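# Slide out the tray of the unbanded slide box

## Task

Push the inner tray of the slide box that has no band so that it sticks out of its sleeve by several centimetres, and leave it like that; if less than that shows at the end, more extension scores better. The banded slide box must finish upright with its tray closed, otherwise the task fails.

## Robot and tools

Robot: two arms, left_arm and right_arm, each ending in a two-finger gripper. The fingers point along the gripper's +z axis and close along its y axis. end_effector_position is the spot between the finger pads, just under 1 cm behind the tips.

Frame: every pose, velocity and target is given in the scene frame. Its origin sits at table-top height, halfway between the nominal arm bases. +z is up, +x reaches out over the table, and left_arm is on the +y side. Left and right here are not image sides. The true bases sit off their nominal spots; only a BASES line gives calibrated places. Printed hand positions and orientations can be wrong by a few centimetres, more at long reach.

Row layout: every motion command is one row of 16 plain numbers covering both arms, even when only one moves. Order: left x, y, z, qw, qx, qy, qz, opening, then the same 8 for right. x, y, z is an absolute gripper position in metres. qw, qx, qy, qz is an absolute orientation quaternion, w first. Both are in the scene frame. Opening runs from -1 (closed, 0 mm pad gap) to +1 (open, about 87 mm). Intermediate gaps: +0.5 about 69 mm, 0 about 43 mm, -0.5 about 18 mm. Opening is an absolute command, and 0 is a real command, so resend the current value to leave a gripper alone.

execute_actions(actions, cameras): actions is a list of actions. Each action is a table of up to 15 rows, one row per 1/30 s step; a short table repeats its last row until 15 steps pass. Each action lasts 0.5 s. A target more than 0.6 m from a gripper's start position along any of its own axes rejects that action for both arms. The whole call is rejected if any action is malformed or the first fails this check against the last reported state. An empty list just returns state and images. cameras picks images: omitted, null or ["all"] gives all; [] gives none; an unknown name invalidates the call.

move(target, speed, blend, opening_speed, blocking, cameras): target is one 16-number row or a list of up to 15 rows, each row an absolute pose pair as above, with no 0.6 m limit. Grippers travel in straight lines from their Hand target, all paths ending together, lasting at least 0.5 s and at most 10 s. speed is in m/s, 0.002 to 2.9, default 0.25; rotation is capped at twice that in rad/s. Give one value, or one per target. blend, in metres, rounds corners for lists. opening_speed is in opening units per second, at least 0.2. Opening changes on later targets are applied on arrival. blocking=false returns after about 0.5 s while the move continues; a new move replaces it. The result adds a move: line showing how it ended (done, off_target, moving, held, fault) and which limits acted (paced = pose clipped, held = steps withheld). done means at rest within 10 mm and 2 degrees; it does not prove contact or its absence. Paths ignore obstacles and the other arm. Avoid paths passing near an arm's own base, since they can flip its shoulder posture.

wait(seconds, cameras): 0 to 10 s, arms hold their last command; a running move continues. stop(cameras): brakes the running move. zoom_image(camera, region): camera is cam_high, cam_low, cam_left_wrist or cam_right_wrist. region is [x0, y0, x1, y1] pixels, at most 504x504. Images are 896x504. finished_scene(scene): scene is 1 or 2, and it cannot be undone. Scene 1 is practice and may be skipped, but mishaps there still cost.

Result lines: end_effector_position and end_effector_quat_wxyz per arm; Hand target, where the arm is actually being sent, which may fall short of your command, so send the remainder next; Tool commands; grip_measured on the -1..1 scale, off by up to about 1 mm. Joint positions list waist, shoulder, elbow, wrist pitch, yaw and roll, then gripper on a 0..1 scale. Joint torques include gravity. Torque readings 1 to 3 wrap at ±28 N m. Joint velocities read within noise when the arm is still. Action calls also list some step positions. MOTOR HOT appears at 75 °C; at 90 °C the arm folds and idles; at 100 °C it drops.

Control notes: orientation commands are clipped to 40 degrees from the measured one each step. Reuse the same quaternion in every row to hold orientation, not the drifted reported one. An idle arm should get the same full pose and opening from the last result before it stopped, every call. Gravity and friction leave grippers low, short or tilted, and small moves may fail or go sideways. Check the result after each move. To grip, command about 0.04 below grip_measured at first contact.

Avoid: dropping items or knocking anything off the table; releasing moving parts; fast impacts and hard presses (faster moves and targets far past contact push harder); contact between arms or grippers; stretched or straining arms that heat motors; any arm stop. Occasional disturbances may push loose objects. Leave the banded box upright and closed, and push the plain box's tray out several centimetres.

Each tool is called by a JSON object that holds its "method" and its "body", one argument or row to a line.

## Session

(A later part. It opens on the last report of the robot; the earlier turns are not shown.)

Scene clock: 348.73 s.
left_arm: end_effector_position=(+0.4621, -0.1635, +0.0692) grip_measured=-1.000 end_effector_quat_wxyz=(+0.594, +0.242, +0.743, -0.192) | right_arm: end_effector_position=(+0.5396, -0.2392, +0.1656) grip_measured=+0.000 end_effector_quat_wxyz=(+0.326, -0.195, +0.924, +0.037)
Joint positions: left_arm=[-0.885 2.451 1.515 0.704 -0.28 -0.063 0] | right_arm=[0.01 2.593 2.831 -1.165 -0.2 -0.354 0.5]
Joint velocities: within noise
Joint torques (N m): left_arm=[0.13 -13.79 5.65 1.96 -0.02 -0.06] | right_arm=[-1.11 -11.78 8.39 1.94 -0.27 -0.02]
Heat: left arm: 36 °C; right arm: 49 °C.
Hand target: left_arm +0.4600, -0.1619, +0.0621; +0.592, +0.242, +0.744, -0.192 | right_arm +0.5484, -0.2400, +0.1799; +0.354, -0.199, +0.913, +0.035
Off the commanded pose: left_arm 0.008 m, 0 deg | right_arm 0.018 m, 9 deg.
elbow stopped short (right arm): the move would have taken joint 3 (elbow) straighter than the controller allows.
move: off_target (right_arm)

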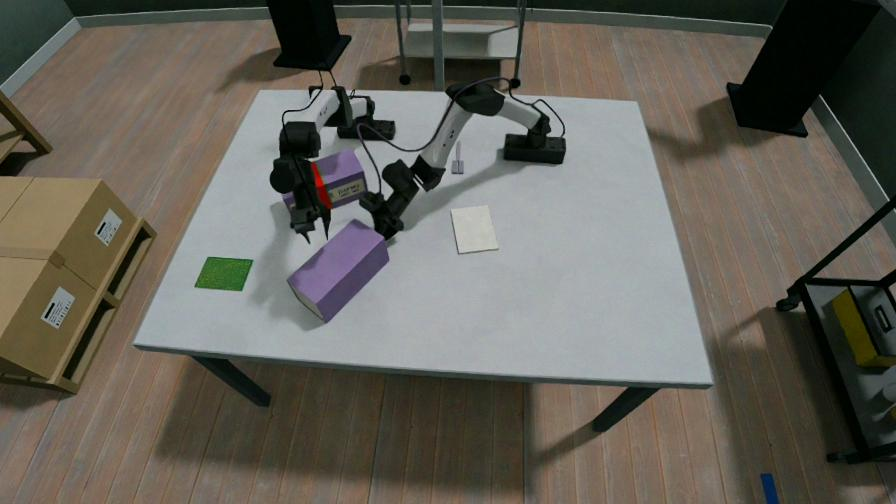

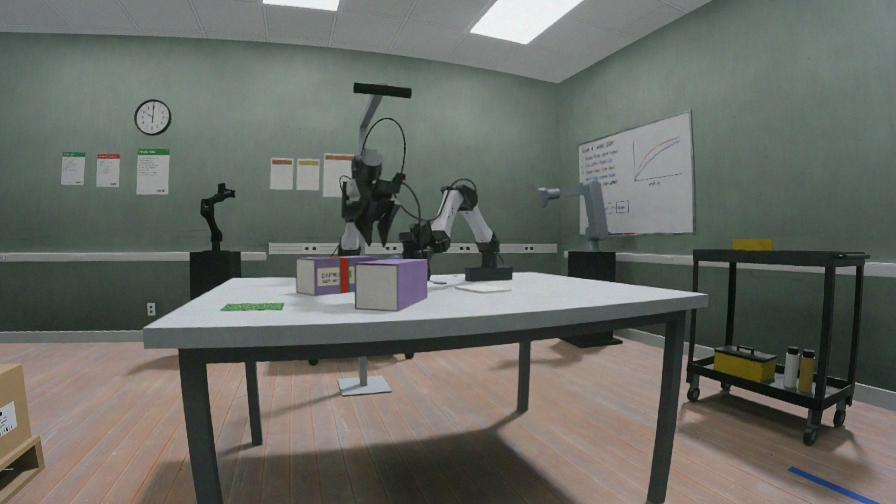

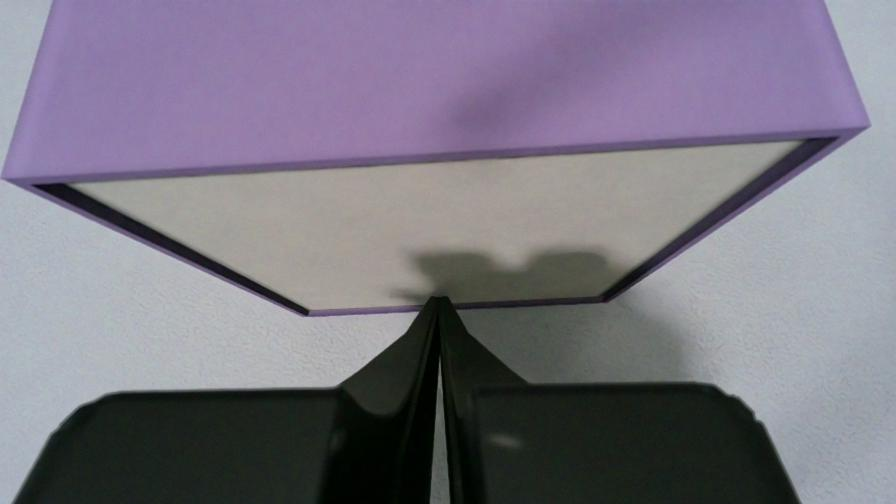

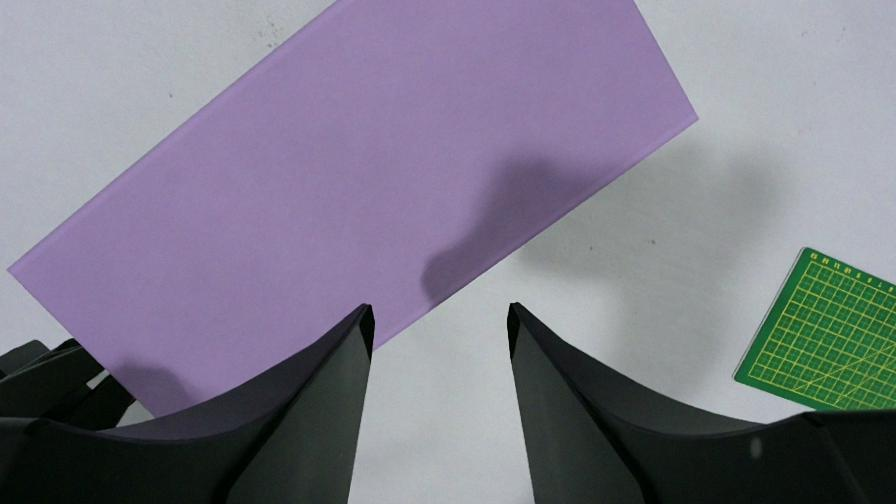

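{"method": "move", "body": {
  "target": [0.46,-0.162,0.062,0.592,0.2418,0.7443,-0.1924,-1,0.545,-0.182,0.155,0.354,-0.199,0.913,0.035,0],
  "cameras": ["cam_high","cam_right_wrist"]
}}

Scene clock: 364.33 s.
left_arm: end_effector_position=(+0.4621, -0.1634, +0.0691) grip_measured=-1.000 end_effector_quat_wxyz=(+0.594, +0.242, +0.743, -0.192) | right_arm: end_effector_position=(+0.5418, -0.1784, +0.1317) grip_measured=+0.000 end_effector_quat_wxyz=(+0.329, -0.205, +0.921, +0.044)
Joint positions: left_arm=[-0.885 2.451 1.515 0.704 -0.28 -0.063 0] | right_arm=[0.122 2.471 2.449 -0.888 -0.153 -0.28 0.5]
Joint velocities: within noise
Joint torques (N m): left_arm=[-0.02 -13.9 5.61 1.9 0.01 -0.06] | right_arm=[-0.95 -15.53 4.79 1.97 0.04 0.11]
Heat: left arm: 37 °C; right arm: 53 °C.
Hand target: left_arm +0.4600, -0.1619, +0.0620; +0.592, +0.242, +0.744, -0.192 | right_arm +0.5446, -0.1820, +0.1550; +0.353, -0.199, +0.913, +0.035
Off the commanded pose: left_arm 0.008 m, 0 deg | right_arm 0.024 m, 3 deg.
move: off_target (right_arm)
Images, in order (width x height): cam_high 896x504, cam_right_wrist 896x504.

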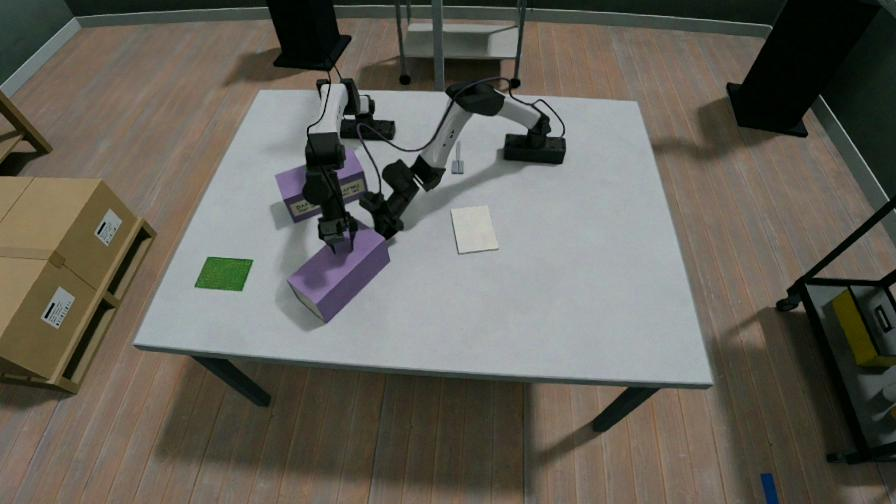

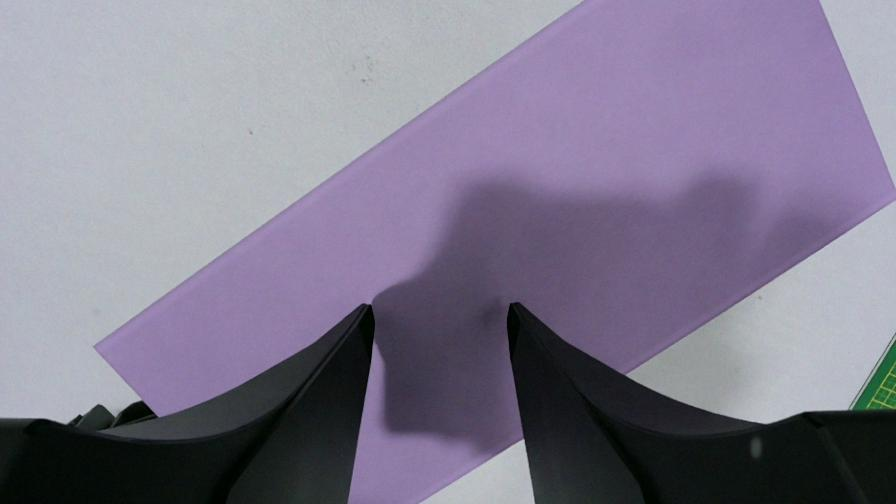

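{"method": "move", "body": {
  "target": [0.46,-0.162,0.062,0.592,0.2418,0.7443,-0.1924,-1,0.553,-0.182,0.12,0.354,-0.199,0.913,0.035,0],
  "cameras": ["cam_right_wrist"],
  "speed": 0.04
}}

{"method": "move", "body": {
  "target": [0.46,-0.162,0.062,0.592,0.2418,0.7443,-0.1924,-1,0.553,-0.182,0.09,0.354,-0.199,0.913,0.035,0],
  "cameras": ["cam_right_wrist","cam_low"],
  "speed": 0.04
}}

Scene clock: 375.00 s.
left_arm: end_effector_position=(+0.4621, -0.1634, +0.0691) grip_measured=-1.000 end_effector_quat_wxyz=(+0.594, +0.242, +0.743, -0.192) | right_arm: end_effector_position=(+0.5586, -0.1766, +0.1307) grip_measured=+0.000 end_effector_quat_wxyz=(+0.368, -0.203, +0.906, +0.040)
Joint positions: left_arm=[-0.885 2.451 1.515 0.704 -0.28 -0.063 0] | right_arm=[0.122 2.442 2.346 -0.728 -0.152 -0.276 0.5]
Joint velocities: within noise
Joint torques (N m): left_arm=[-0.1 -13.89 5.49 1.92 0.01 -0.08] | right_arm=[-1.07 -12.15 3.62 1.75 0.02 0.05]
Heat: left arm: 37 °C; right arm: 54 °C.
Hand target: left_arm +0.4600, -0.1619, +0.0620; +0.592, +0.242, +0.744, -0.192 | right_arm +0.5530, -0.1819, +0.1200; +0.354, -0.199, +0.913, +0.035
Off the commanded pose: left_arm 0.008 m, 0 deg | right_arm 0.013 m, 2 deg.
move: off_target (right_arm)
Images, in order (width x height): cam_right_wrist 896x504.

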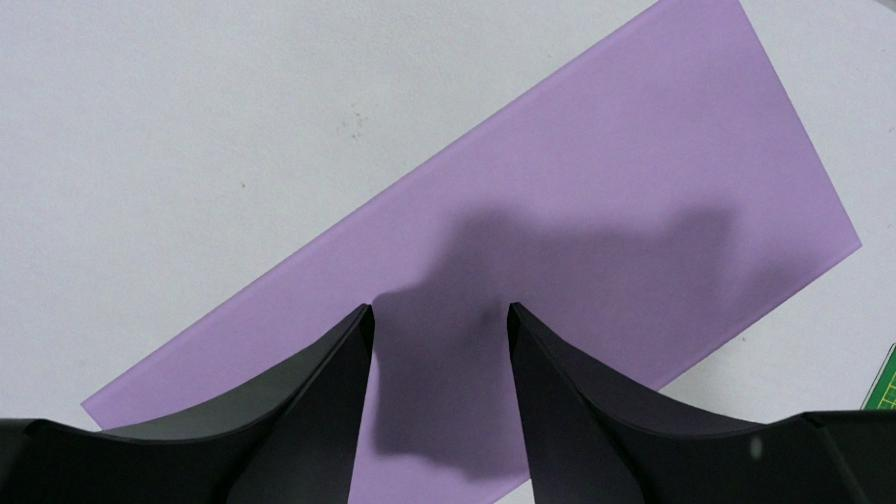

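Scene clock: 376.20 s.
left_arm: end_effector_position=(+0.4621, -0.1634, +0.0691) grip_measured=-1.000 end_effector_quat_wxyz=(+0.594, +0.242, +0.743, -0.192) | right_arm: end_effector_position=(+0.5707, -0.1748, +0.1303) grip_measured=+0.000 end_effector_quat_wxyz=(+0.407, -0.202, +0.890, +0.037)
Joint positions: left_arm=[-0.885 2.451 1.515 0.704 -0.28 -0.063 0] | right_arm=[0.122 2.402 2.223 -0.562 -0.154 -0.273 0.5]
Joint velocities: within noise
Joint torques (N m): left_arm=[-0.03 -14.01 5.53 1.98 0.05 -0.05] | right_arm=[-1.05 -9.76 2.81 1.32 0.03 0]
Heat: left arm: 37 °C; right arm: 54 °C.
Hand target: left_arm +0.4600, -0.1619, +0.0620; +0.592, +0.242, +0.744, -0.192 | right_arm +0.5529, -0.1818, +0.0914; +0.354, -0.199, +0.913, +0.035
Off the commanded pose: left_arm 0.008 m, 0 deg | right_arm 0.045 m, 7 deg.
move: off_target (right_arm)
Images, in order (width x height): cam_low 896x504, cam_right_wrist 896x504.

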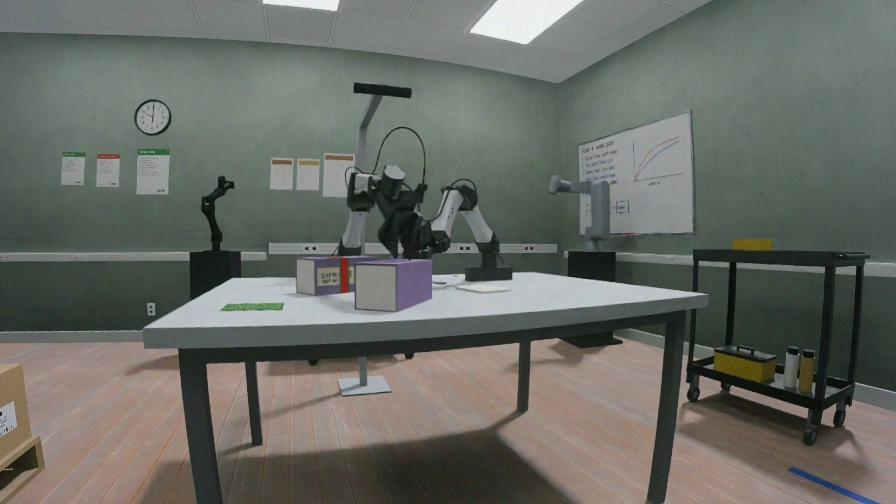

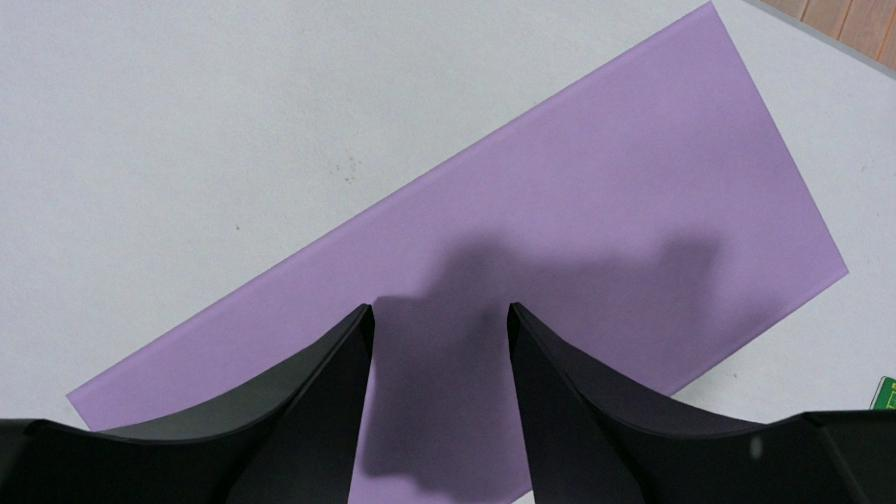

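{"method": "move", "body": {
  "target": [0.46,-0.162,0.062,0.592,0.2418,0.7443,-0.1924,-1,0.545,-0.17,0.075,0.38,-0.199,0.903,0.035,0],
  "cameras": ["cam_right_wrist","cam_left_wrist"],
  "speed": 0.04
}}

{"method": "move", "body": {
  "target": [0.487,-0.182,0.062,0.592,0.2418,0.7443,-0.1924,-1,0.545,-0.17,0.07,0.38,-0.199,0.903,0.035,0],
  "speed": 0.04
}}

Scene clock: 387.97 s.
left_arm: end_effector_position=(+0.4621, -0.1634, +0.0691) grip_measured=-1.000 end_effector_quat_wxyz=(+0.594, +0.242, +0.743, -0.192) | right_arm: end_effector_position=(+0.5719, -0.1719, +0.1305) grip_measured=+0.000 end_effector_quat_wxyz=(+0.453, -0.197, +0.869, +0.033)
Joint positions: left_arm=[-0.885 2.451 1.515 0.704 -0.28 -0.063 0] | right_arm=[0.127 2.306 1.99 -0.319 -0.15 -0.261 0.5]
Joint velocities: within noise
Joint torques (N m): left_arm=[-0.03 -13.91 5.67 1.94 0.03 -0.1] | right_arm=[0.38 -8.51 2.65 1.1 0.09 0.05]
Heat: left arm: 38 °C; right arm: 53 °C.
Hand target: left_arm +0.4600, -0.1619, +0.0620; +0.592, +0.242, +0.744, -0.192 | right_arm +0.5451, -0.1705, +0.0778; +0.380, -0.200, +0.902, +0.034
Off the commanded pose: left_arm 0.008 m, 0 deg | right_arm 0.062 m, 9 deg.
move: off_target (right_arm)
Images, in order (width x height): cam_left_wrist 896x504, cam_right_wrist 896x504.

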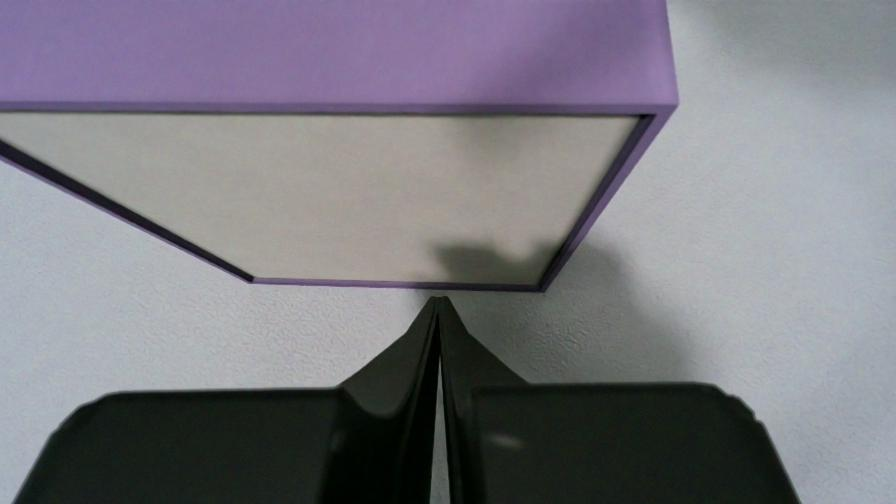

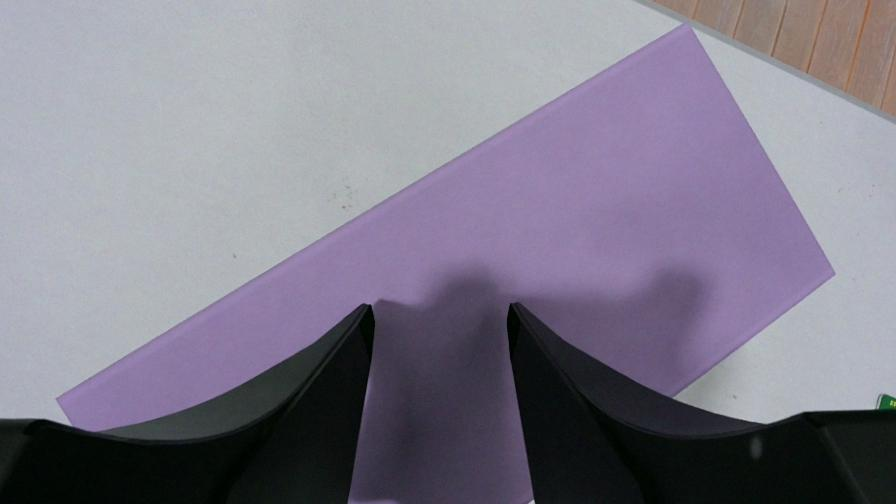

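Scene clock: 388.97 s.
left_arm: end_effector_position=(+0.4717, -0.1760, +0.0665) grip_measured=-1.000 end_effector_quat_wxyz=(+0.590, +0.245, +0.745, -0.191) | right_arm: end_effector_position=(+0.5756, -0.1731, +0.1312) grip_measured=+0.000 end_effector_quat_wxyz=(+0.462, -0.195, +0.865, +0.027)
Joint positions: left_arm=[-0.884 2.503 1.619 0.642 -0.277 -0.063 0] | right_arm=[0.127 2.306 1.978 -0.287 -0.139 -0.261 0.5]
Joint velocities: within noise
Joint torques (N m): left_arm=[0.08 -15.54 6.87 1.84 0.01 -0.07] | right_arm=[0.38 -8.27 2.85 0.89 0.02 0.07]
Heat: left arm: 38 °C; right arm: 53 °C.
Hand target: left_arm +0.4716, -0.1758, +0.0668; +0.591, +0.244, +0.745, -0.191 | right_arm +0.5453, -0.1705, +0.0741; +0.381, -0.200, +0.902, +0.034
Off the commanded pose: left_arm 0.017 m, 0 deg | right_arm 0.068 m, 10 deg.
move: held (left_arm; a check stopped the path), off_target (right_arm; braked when a check withheld steps of left_arm); limits=held
pose unreachable (left arm): on one or more control steps of this call, first in action 0 (counted from 0), this arm could not follow its commanded pose, so it was not sent that pose on those steps. It may still have moved: this result reports where it is.
cause: moving toward the commanded pose would bring a part of the arm too close to another arm (this arm's wrist camera and the right arm's wrist (the part past joint 5), along the way the arms are being sent, or toward where that arm still pushes).

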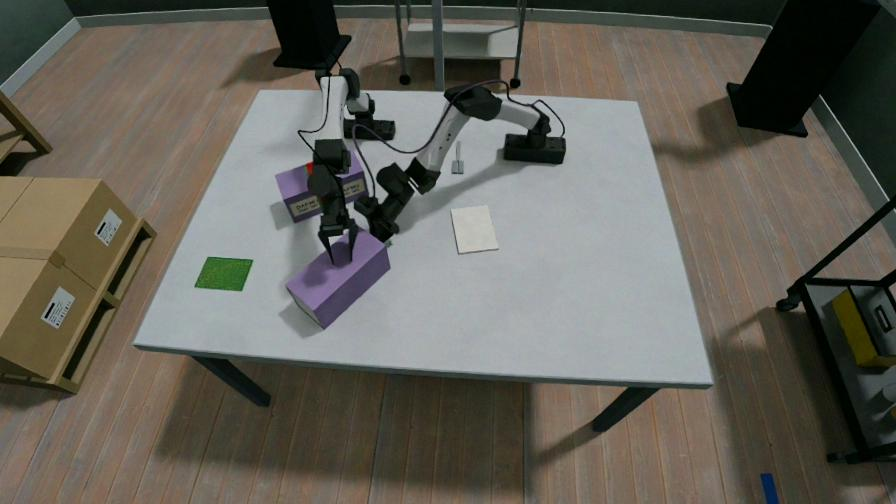

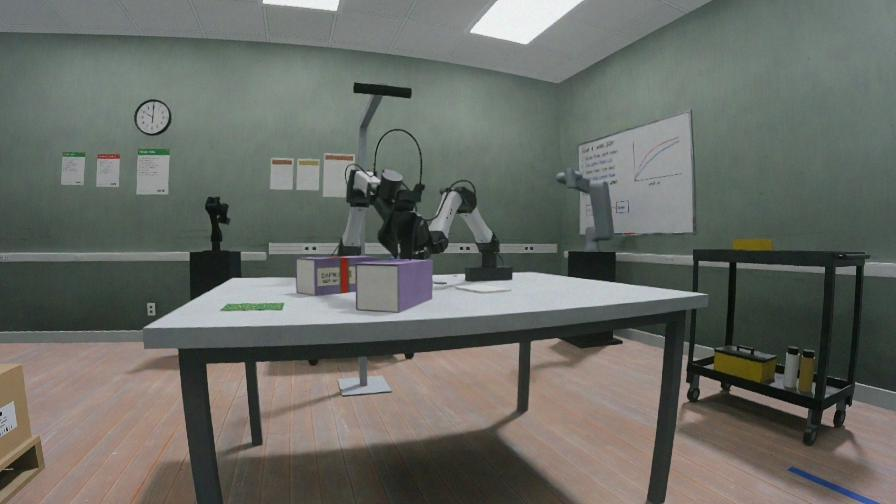

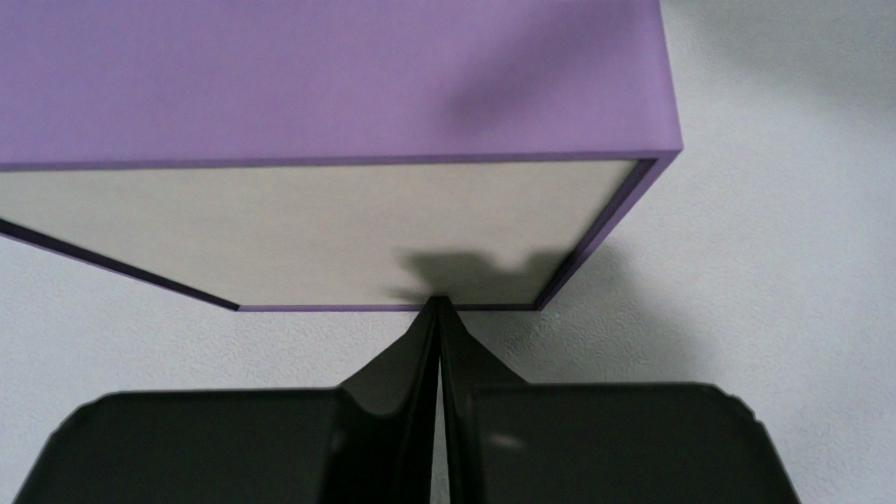

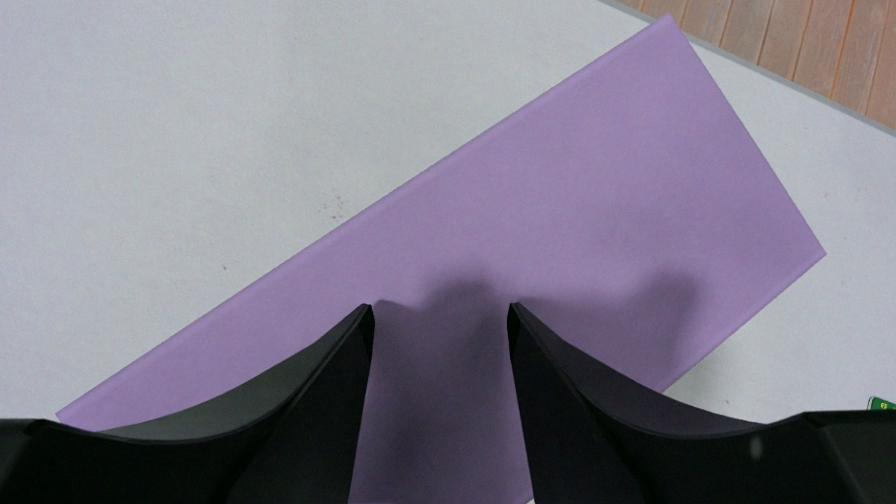

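{"method": "move", "body": {
  "target": [
    [0.44,-0.14,0.068,0.592,0.2418,0.7443,-0.1924,-1,0.57,-0.175,0.17,0.42,-0.199,0.885,0.035,0],
    [0.417,-0.114,0.08,0.2826,-0.3553,0.6973,-0.5546,-1,0.60,-0.195,0.20,0.365,-0.2778,0.8811,0.1151,0]
  ],
  "speed": 0.15
}}

Scene clock: 562.00 s.
left_arm: end_effector_position=(+0.4137, -0.1162, +0.0616) grip_measured=-1.000 end_effector_quat_wxyz=(+0.278, -0.354, +0.711, -0.540) | right_arm: end_effector_position=(+0.5907, -0.1940, +0.1840) grip_measured=+0.000 end_effector_quat_wxyz=(+0.438, -0.249, +0.859, +0.095)
Joint positions: left_arm=[-0.813 2.354 1.07 1.014 -0.205 -1.613 0] | right_arm=[0.035 2.631 2.827 -0.896 -0.377 -0.37 0.5]
Joint velocities: within noise
Joint torques (N m): left_arm=[0.83 -15.12 4.03 1.91 0.01 0.01] | right_arm=[-1.13 -11.82 8.96 2.25 -0.32 -0.03]
Heat: left arm: 41 °C; right arm: 47 °C.
Hand target: left_arm +0.4172, -0.1142, +0.0797; +0.283, -0.355, +0.697, -0.555 | right_arm +0.5982, -0.1950, +0.1997; +0.463, -0.255, +0.844, +0.092
Off the commanded pose: left_arm 0.019 m, 2 deg | right_arm 0.019 m, 10 deg.
elbow stopped short (right arm): the move would have taken joint 3 (elbow) straighter than the controller allows.
move: off_target (left_arm, right_arm)

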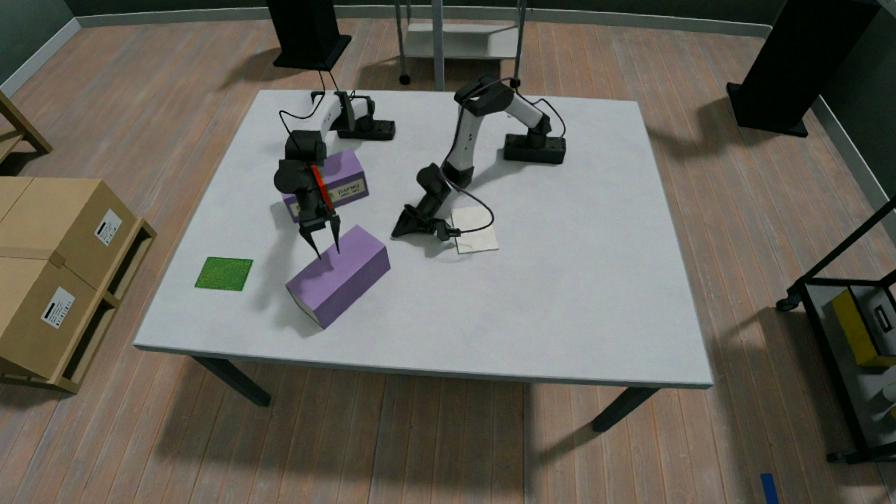

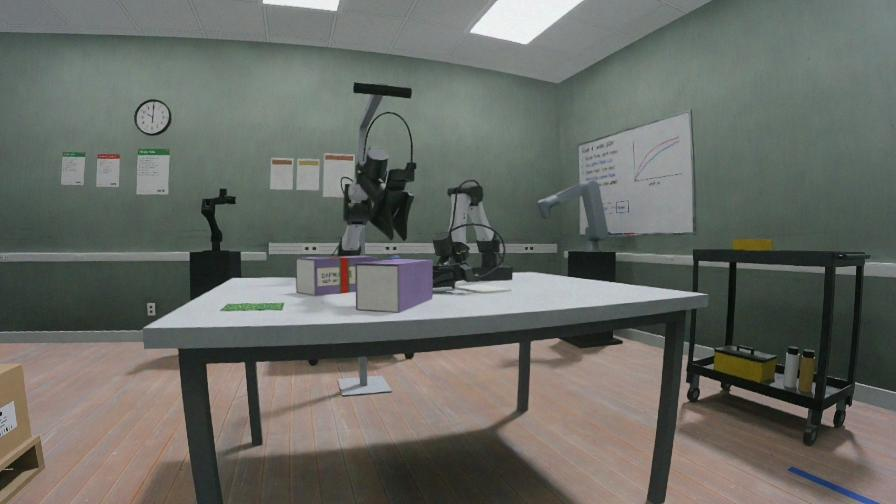

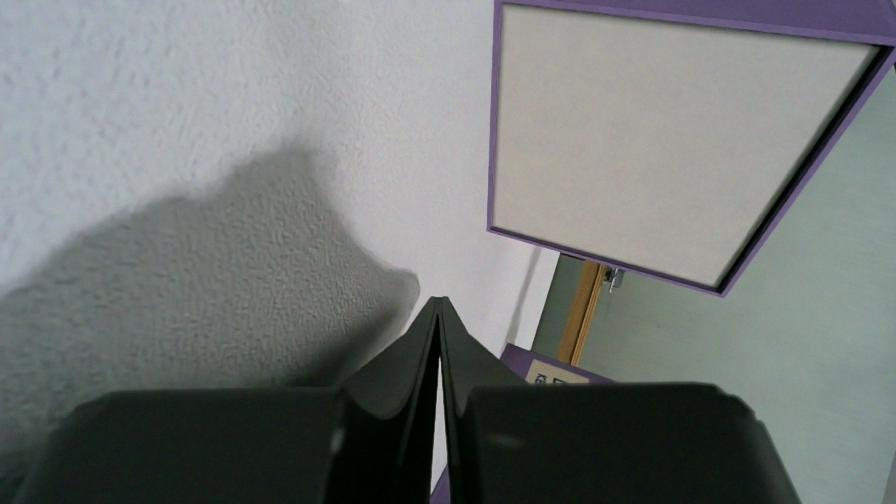

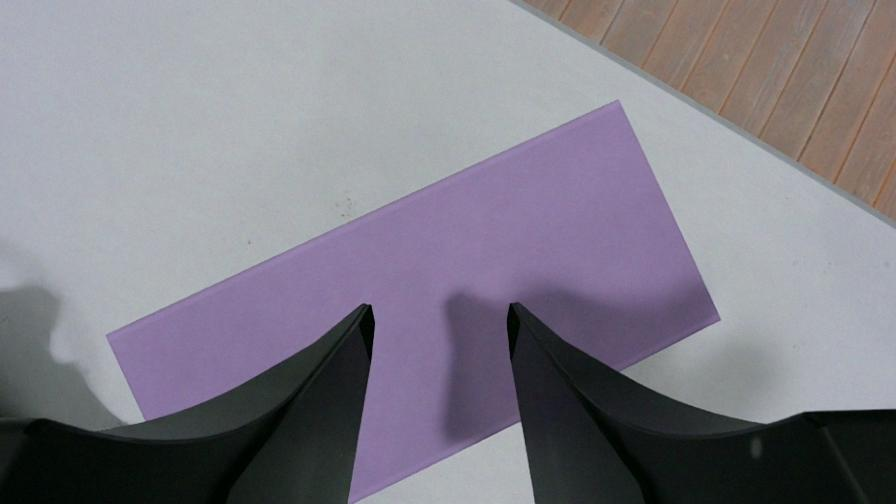

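{"method": "move", "body": {
  "target": [
    [0.417,-0.114,0.08,0.2826,-0.3553,0.6973,-0.5546,-1,0.595,-0.194,0.15,0.438,-0.255,0.857,0.092,0],
    [0.417,-0.114,0.08,0.2826,-0.3553,0.6973,-0.5546,-1,0.575,-0.188,0.09,0.438,-0.255,0.857,0.092,0]
  ],
  "speed": 0.05
}}

Scene clock: 575.43 s.
left_arm: end_effector_position=(+0.4137, -0.1162, +0.0616) grip_measured=-1.000 end_effector_quat_wxyz=(+0.278, -0.355, +0.711, -0.540) | right_arm: end_effector_position=(+0.5954, -0.1926, +0.1316) grip_measured=+0.000 end_effector_quat_wxyz=(+0.492, -0.257, +0.828, +0.082)
Joint positions: left_arm=[-0.813 2.354 1.07 1.014 -0.205 -1.615 0] | right_arm=[0.035 2.376 2.05 -0.247 -0.383 -0.373 0.5]
Joint velocities: within noise
Joint torques (N m): left_arm=[0.75 -15.34 4.07 1.95 0 -0.01] | right_arm=[0.31 -10.25 3.07 1.27 0 0.02]
Heat: left arm: 44 °C; right arm: 51 °C.
Hand target: left_arm +0.4172, -0.1142, +0.0797; +0.283, -0.355, +0.697, -0.555 | right_arm +0.5754, -0.1882, +0.0916; +0.438, -0.256, +0.857, +0.092
Off the commanded pose: left_arm 0.019 m, 2 deg | right_arm 0.047 m, 7 deg.
move: off_target (left_arm, right_arm)

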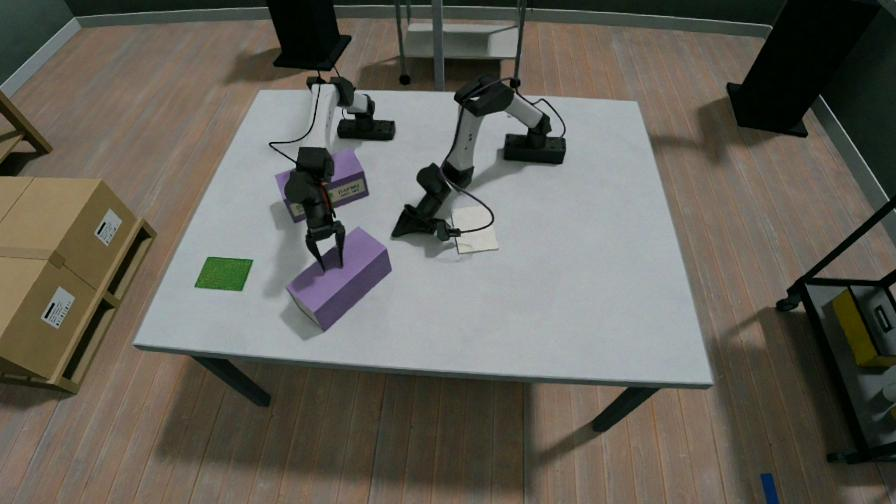

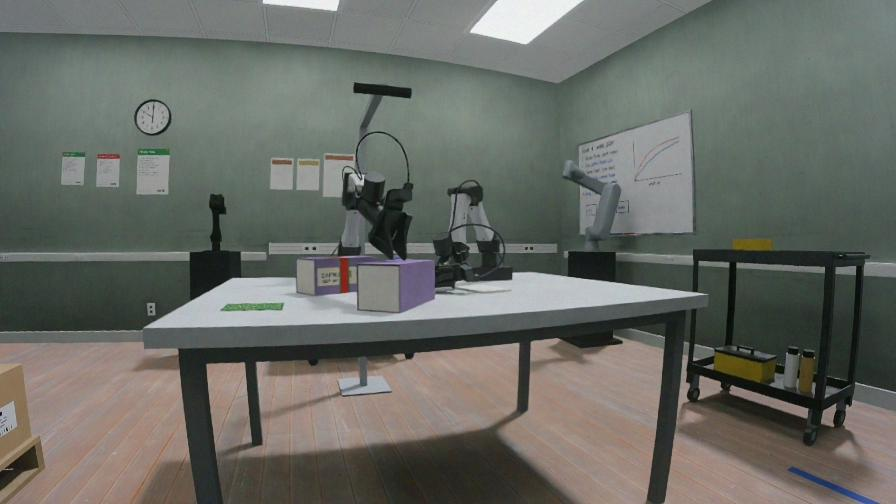

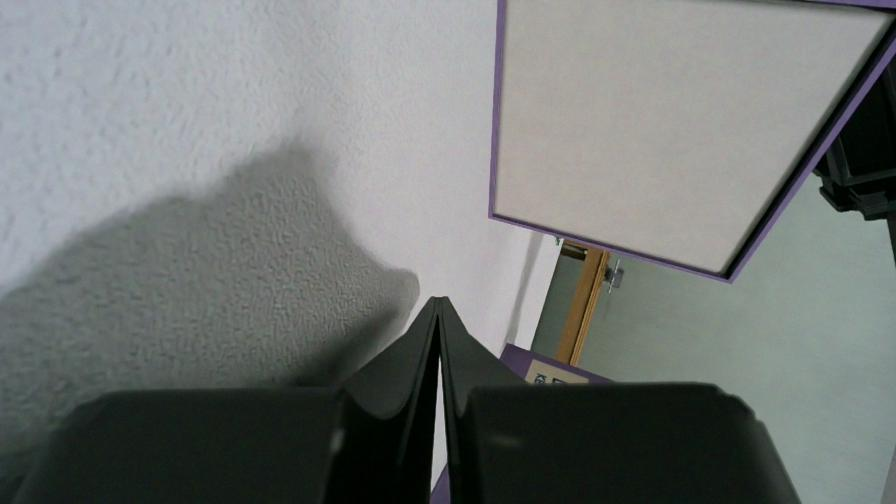

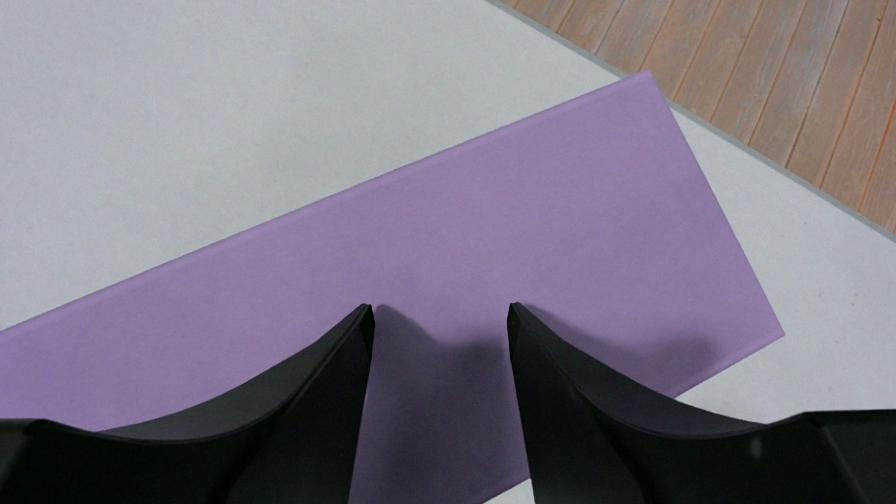

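{"method": "move", "body": {
  "target": [
    [0.465,-0.150,0.08,0.2826,-0.3553,0.6973,-0.5546,-1,0.565,-0.182,0.06,0.438,-0.255,0.857,0.092,0],
    [0.51,-0.183,0.08,0.2826,-0.3553,0.6973,-0.5546,-1,0.565,-0.182,0.05,0.438,-0.255,0.857,0.092,0]
  ],
  "speed": 0.06
}}

Scene clock: 585.63 s.
left_arm: end_effector_position=(+0.4922, -0.1896, +0.0889) grip_measured=-1.000 end_effector_quat_wxyz=(+0.266, -0.344, +0.703, -0.563) | right_arm: end_effector_position=(+0.6037, -0.1911, +0.1317) grip_measured=+0.000 end_effector_quat_wxyz=(+0.542, -0.256, +0.798, +0.060)
Joint positions: left_arm=[-0.779 2.567 1.649 0.69 -0.132 -1.615 0] | right_arm=[0.043 2.339 1.89 0.002 -0.359 -0.367 0.5]
Joint velocities: within noise
Joint torques (N m): left_arm=[1.87 -11.89 10.18 1.75 -0.23 0.1] | right_arm=[0.68 -7.84 2.39 0.38 -0.1 0.08]
Heat: left arm: 44 °C; right arm: 49 °C.
Hand target: left_arm +0.5085, -0.1815, +0.0804; +0.282, -0.355, +0.697, -0.555 | right_arm +0.5657, -0.1823, +0.0555; +0.441, -0.255, +0.856, +0.091
Off the commanded pose: left_arm 0.021 m, 3 deg | right_arm 0.091 m, 14 deg.
move: off_target (left_arm, right_arm)

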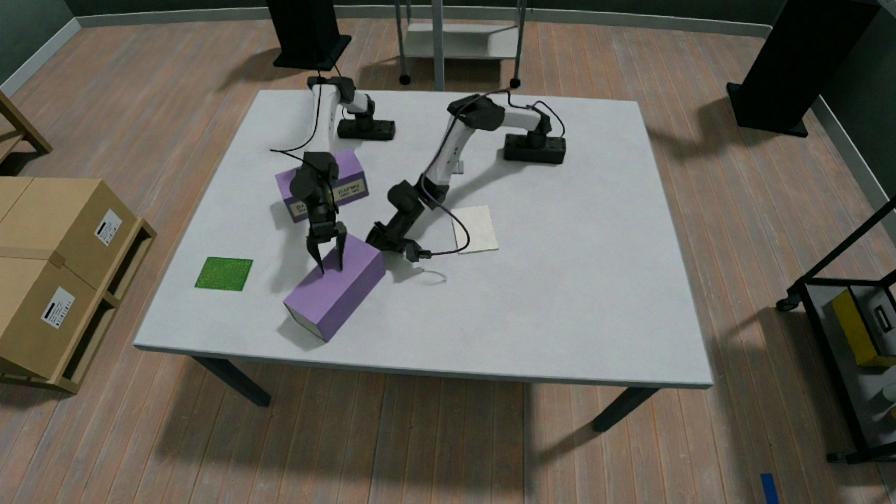

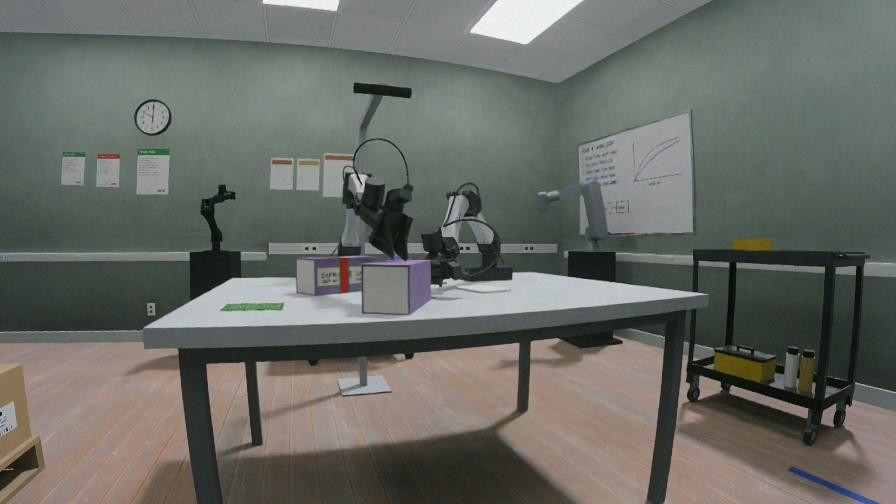

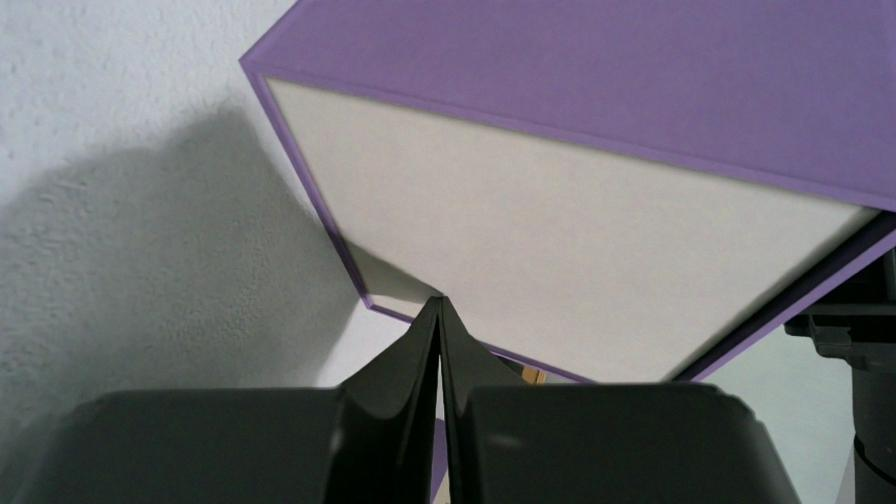

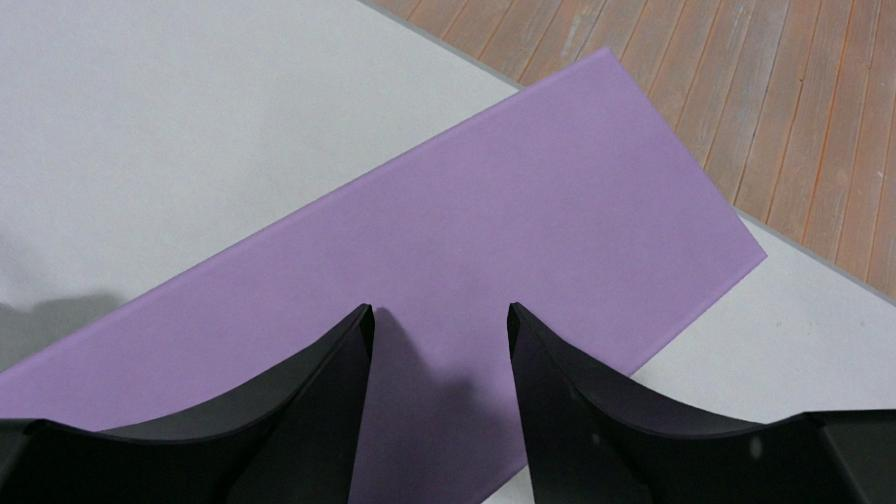

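{"method": "move", "body": {
  "target": [
    [0.46,-0.155,0.085,0.2826,-0.3553,0.6973,-0.5546,-1,0.59,-0.19,0.19,0.48,-0.256,0.83,0.08,0],
    [0.39,-0.105,0.10,0.2826,-0.3553,0.6973,-0.5546,-1,0.69,-0.25,0.21,0.446,0.2296,0.8568,-0.1195,0]
  ],
  "speed": 0.15
}}

Scene clock: 679.57 s.
left_arm: end_effector_position=(+0.3906, -0.1037, +0.0753) grip_measured=-1.000 end_effector_quat_wxyz=(+0.275, -0.356, +0.713, -0.538) | right_arm: end_effector_position=(+0.6831, -0.2508, +0.1883) grip_measured=+0.000 end_effector_quat_wxyz=(+0.603, +0.165, +0.778, -0.063)
Joint positions: left_arm=[-0.835 2.252 0.95 1.02 -0.223 -1.626 0] | right_arm=[0.103 2.787 2.825 -0.327 0.384 0.216 0.5]
Joint velocities: within noise
Joint torques (N m): left_arm=[-0.84 -16.18 4.03 1.86 -0.13 -0.05] | right_arm=[-0.44 -12.83 9.63 2.55 0.15 0.11]
Heat: left arm: 42 °C; right arm: 45 °C.
Hand target: left_arm +0.3903, -0.1053, +0.0993; +0.282, -0.356, +0.697, -0.555 | right_arm +0.6868, -0.2502, +0.2096; +0.627, +0.174, +0.757, -0.057
Off the commanded pose: left_arm 0.025 m, 3 deg | right_arm 0.023 m, 23 deg.
elbow stopped short (right arm): the move would have taken joint 3 (elbow) straighter than the controller allows.
move: off_target (left_arm, right_arm)

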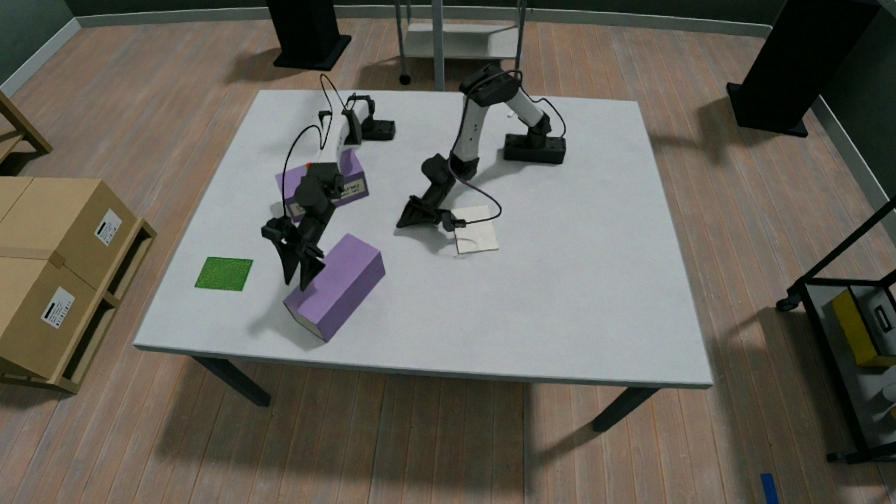

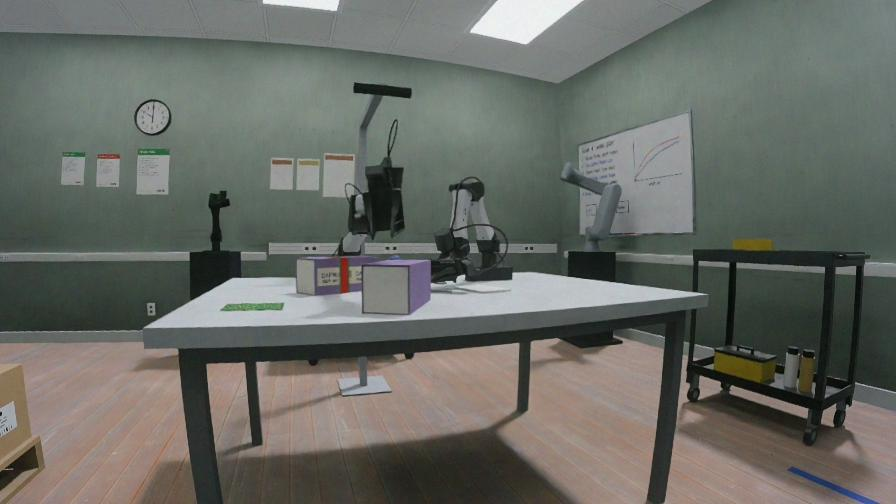

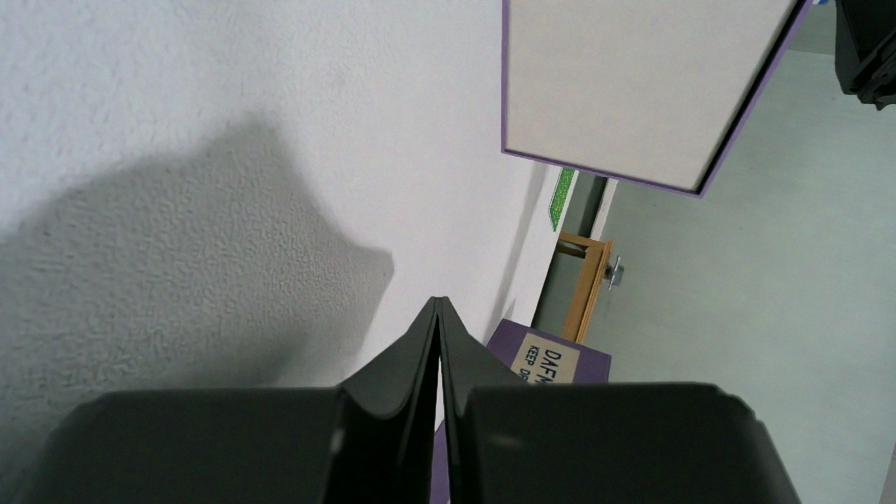

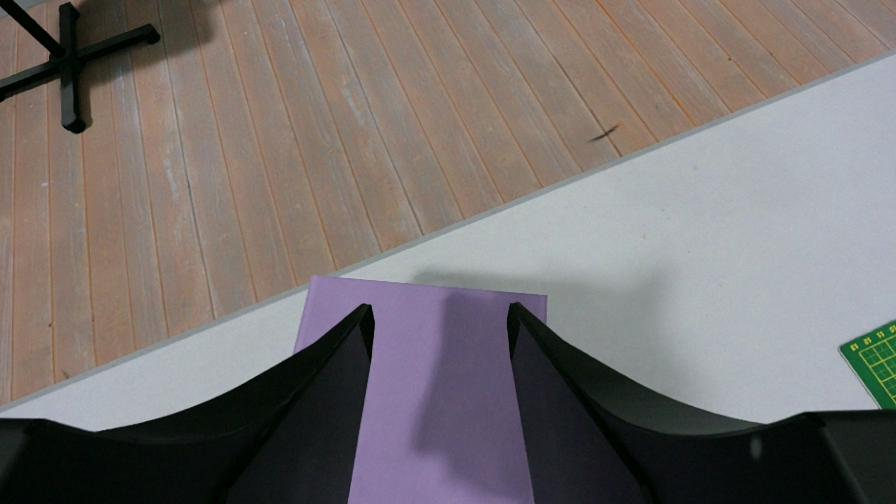

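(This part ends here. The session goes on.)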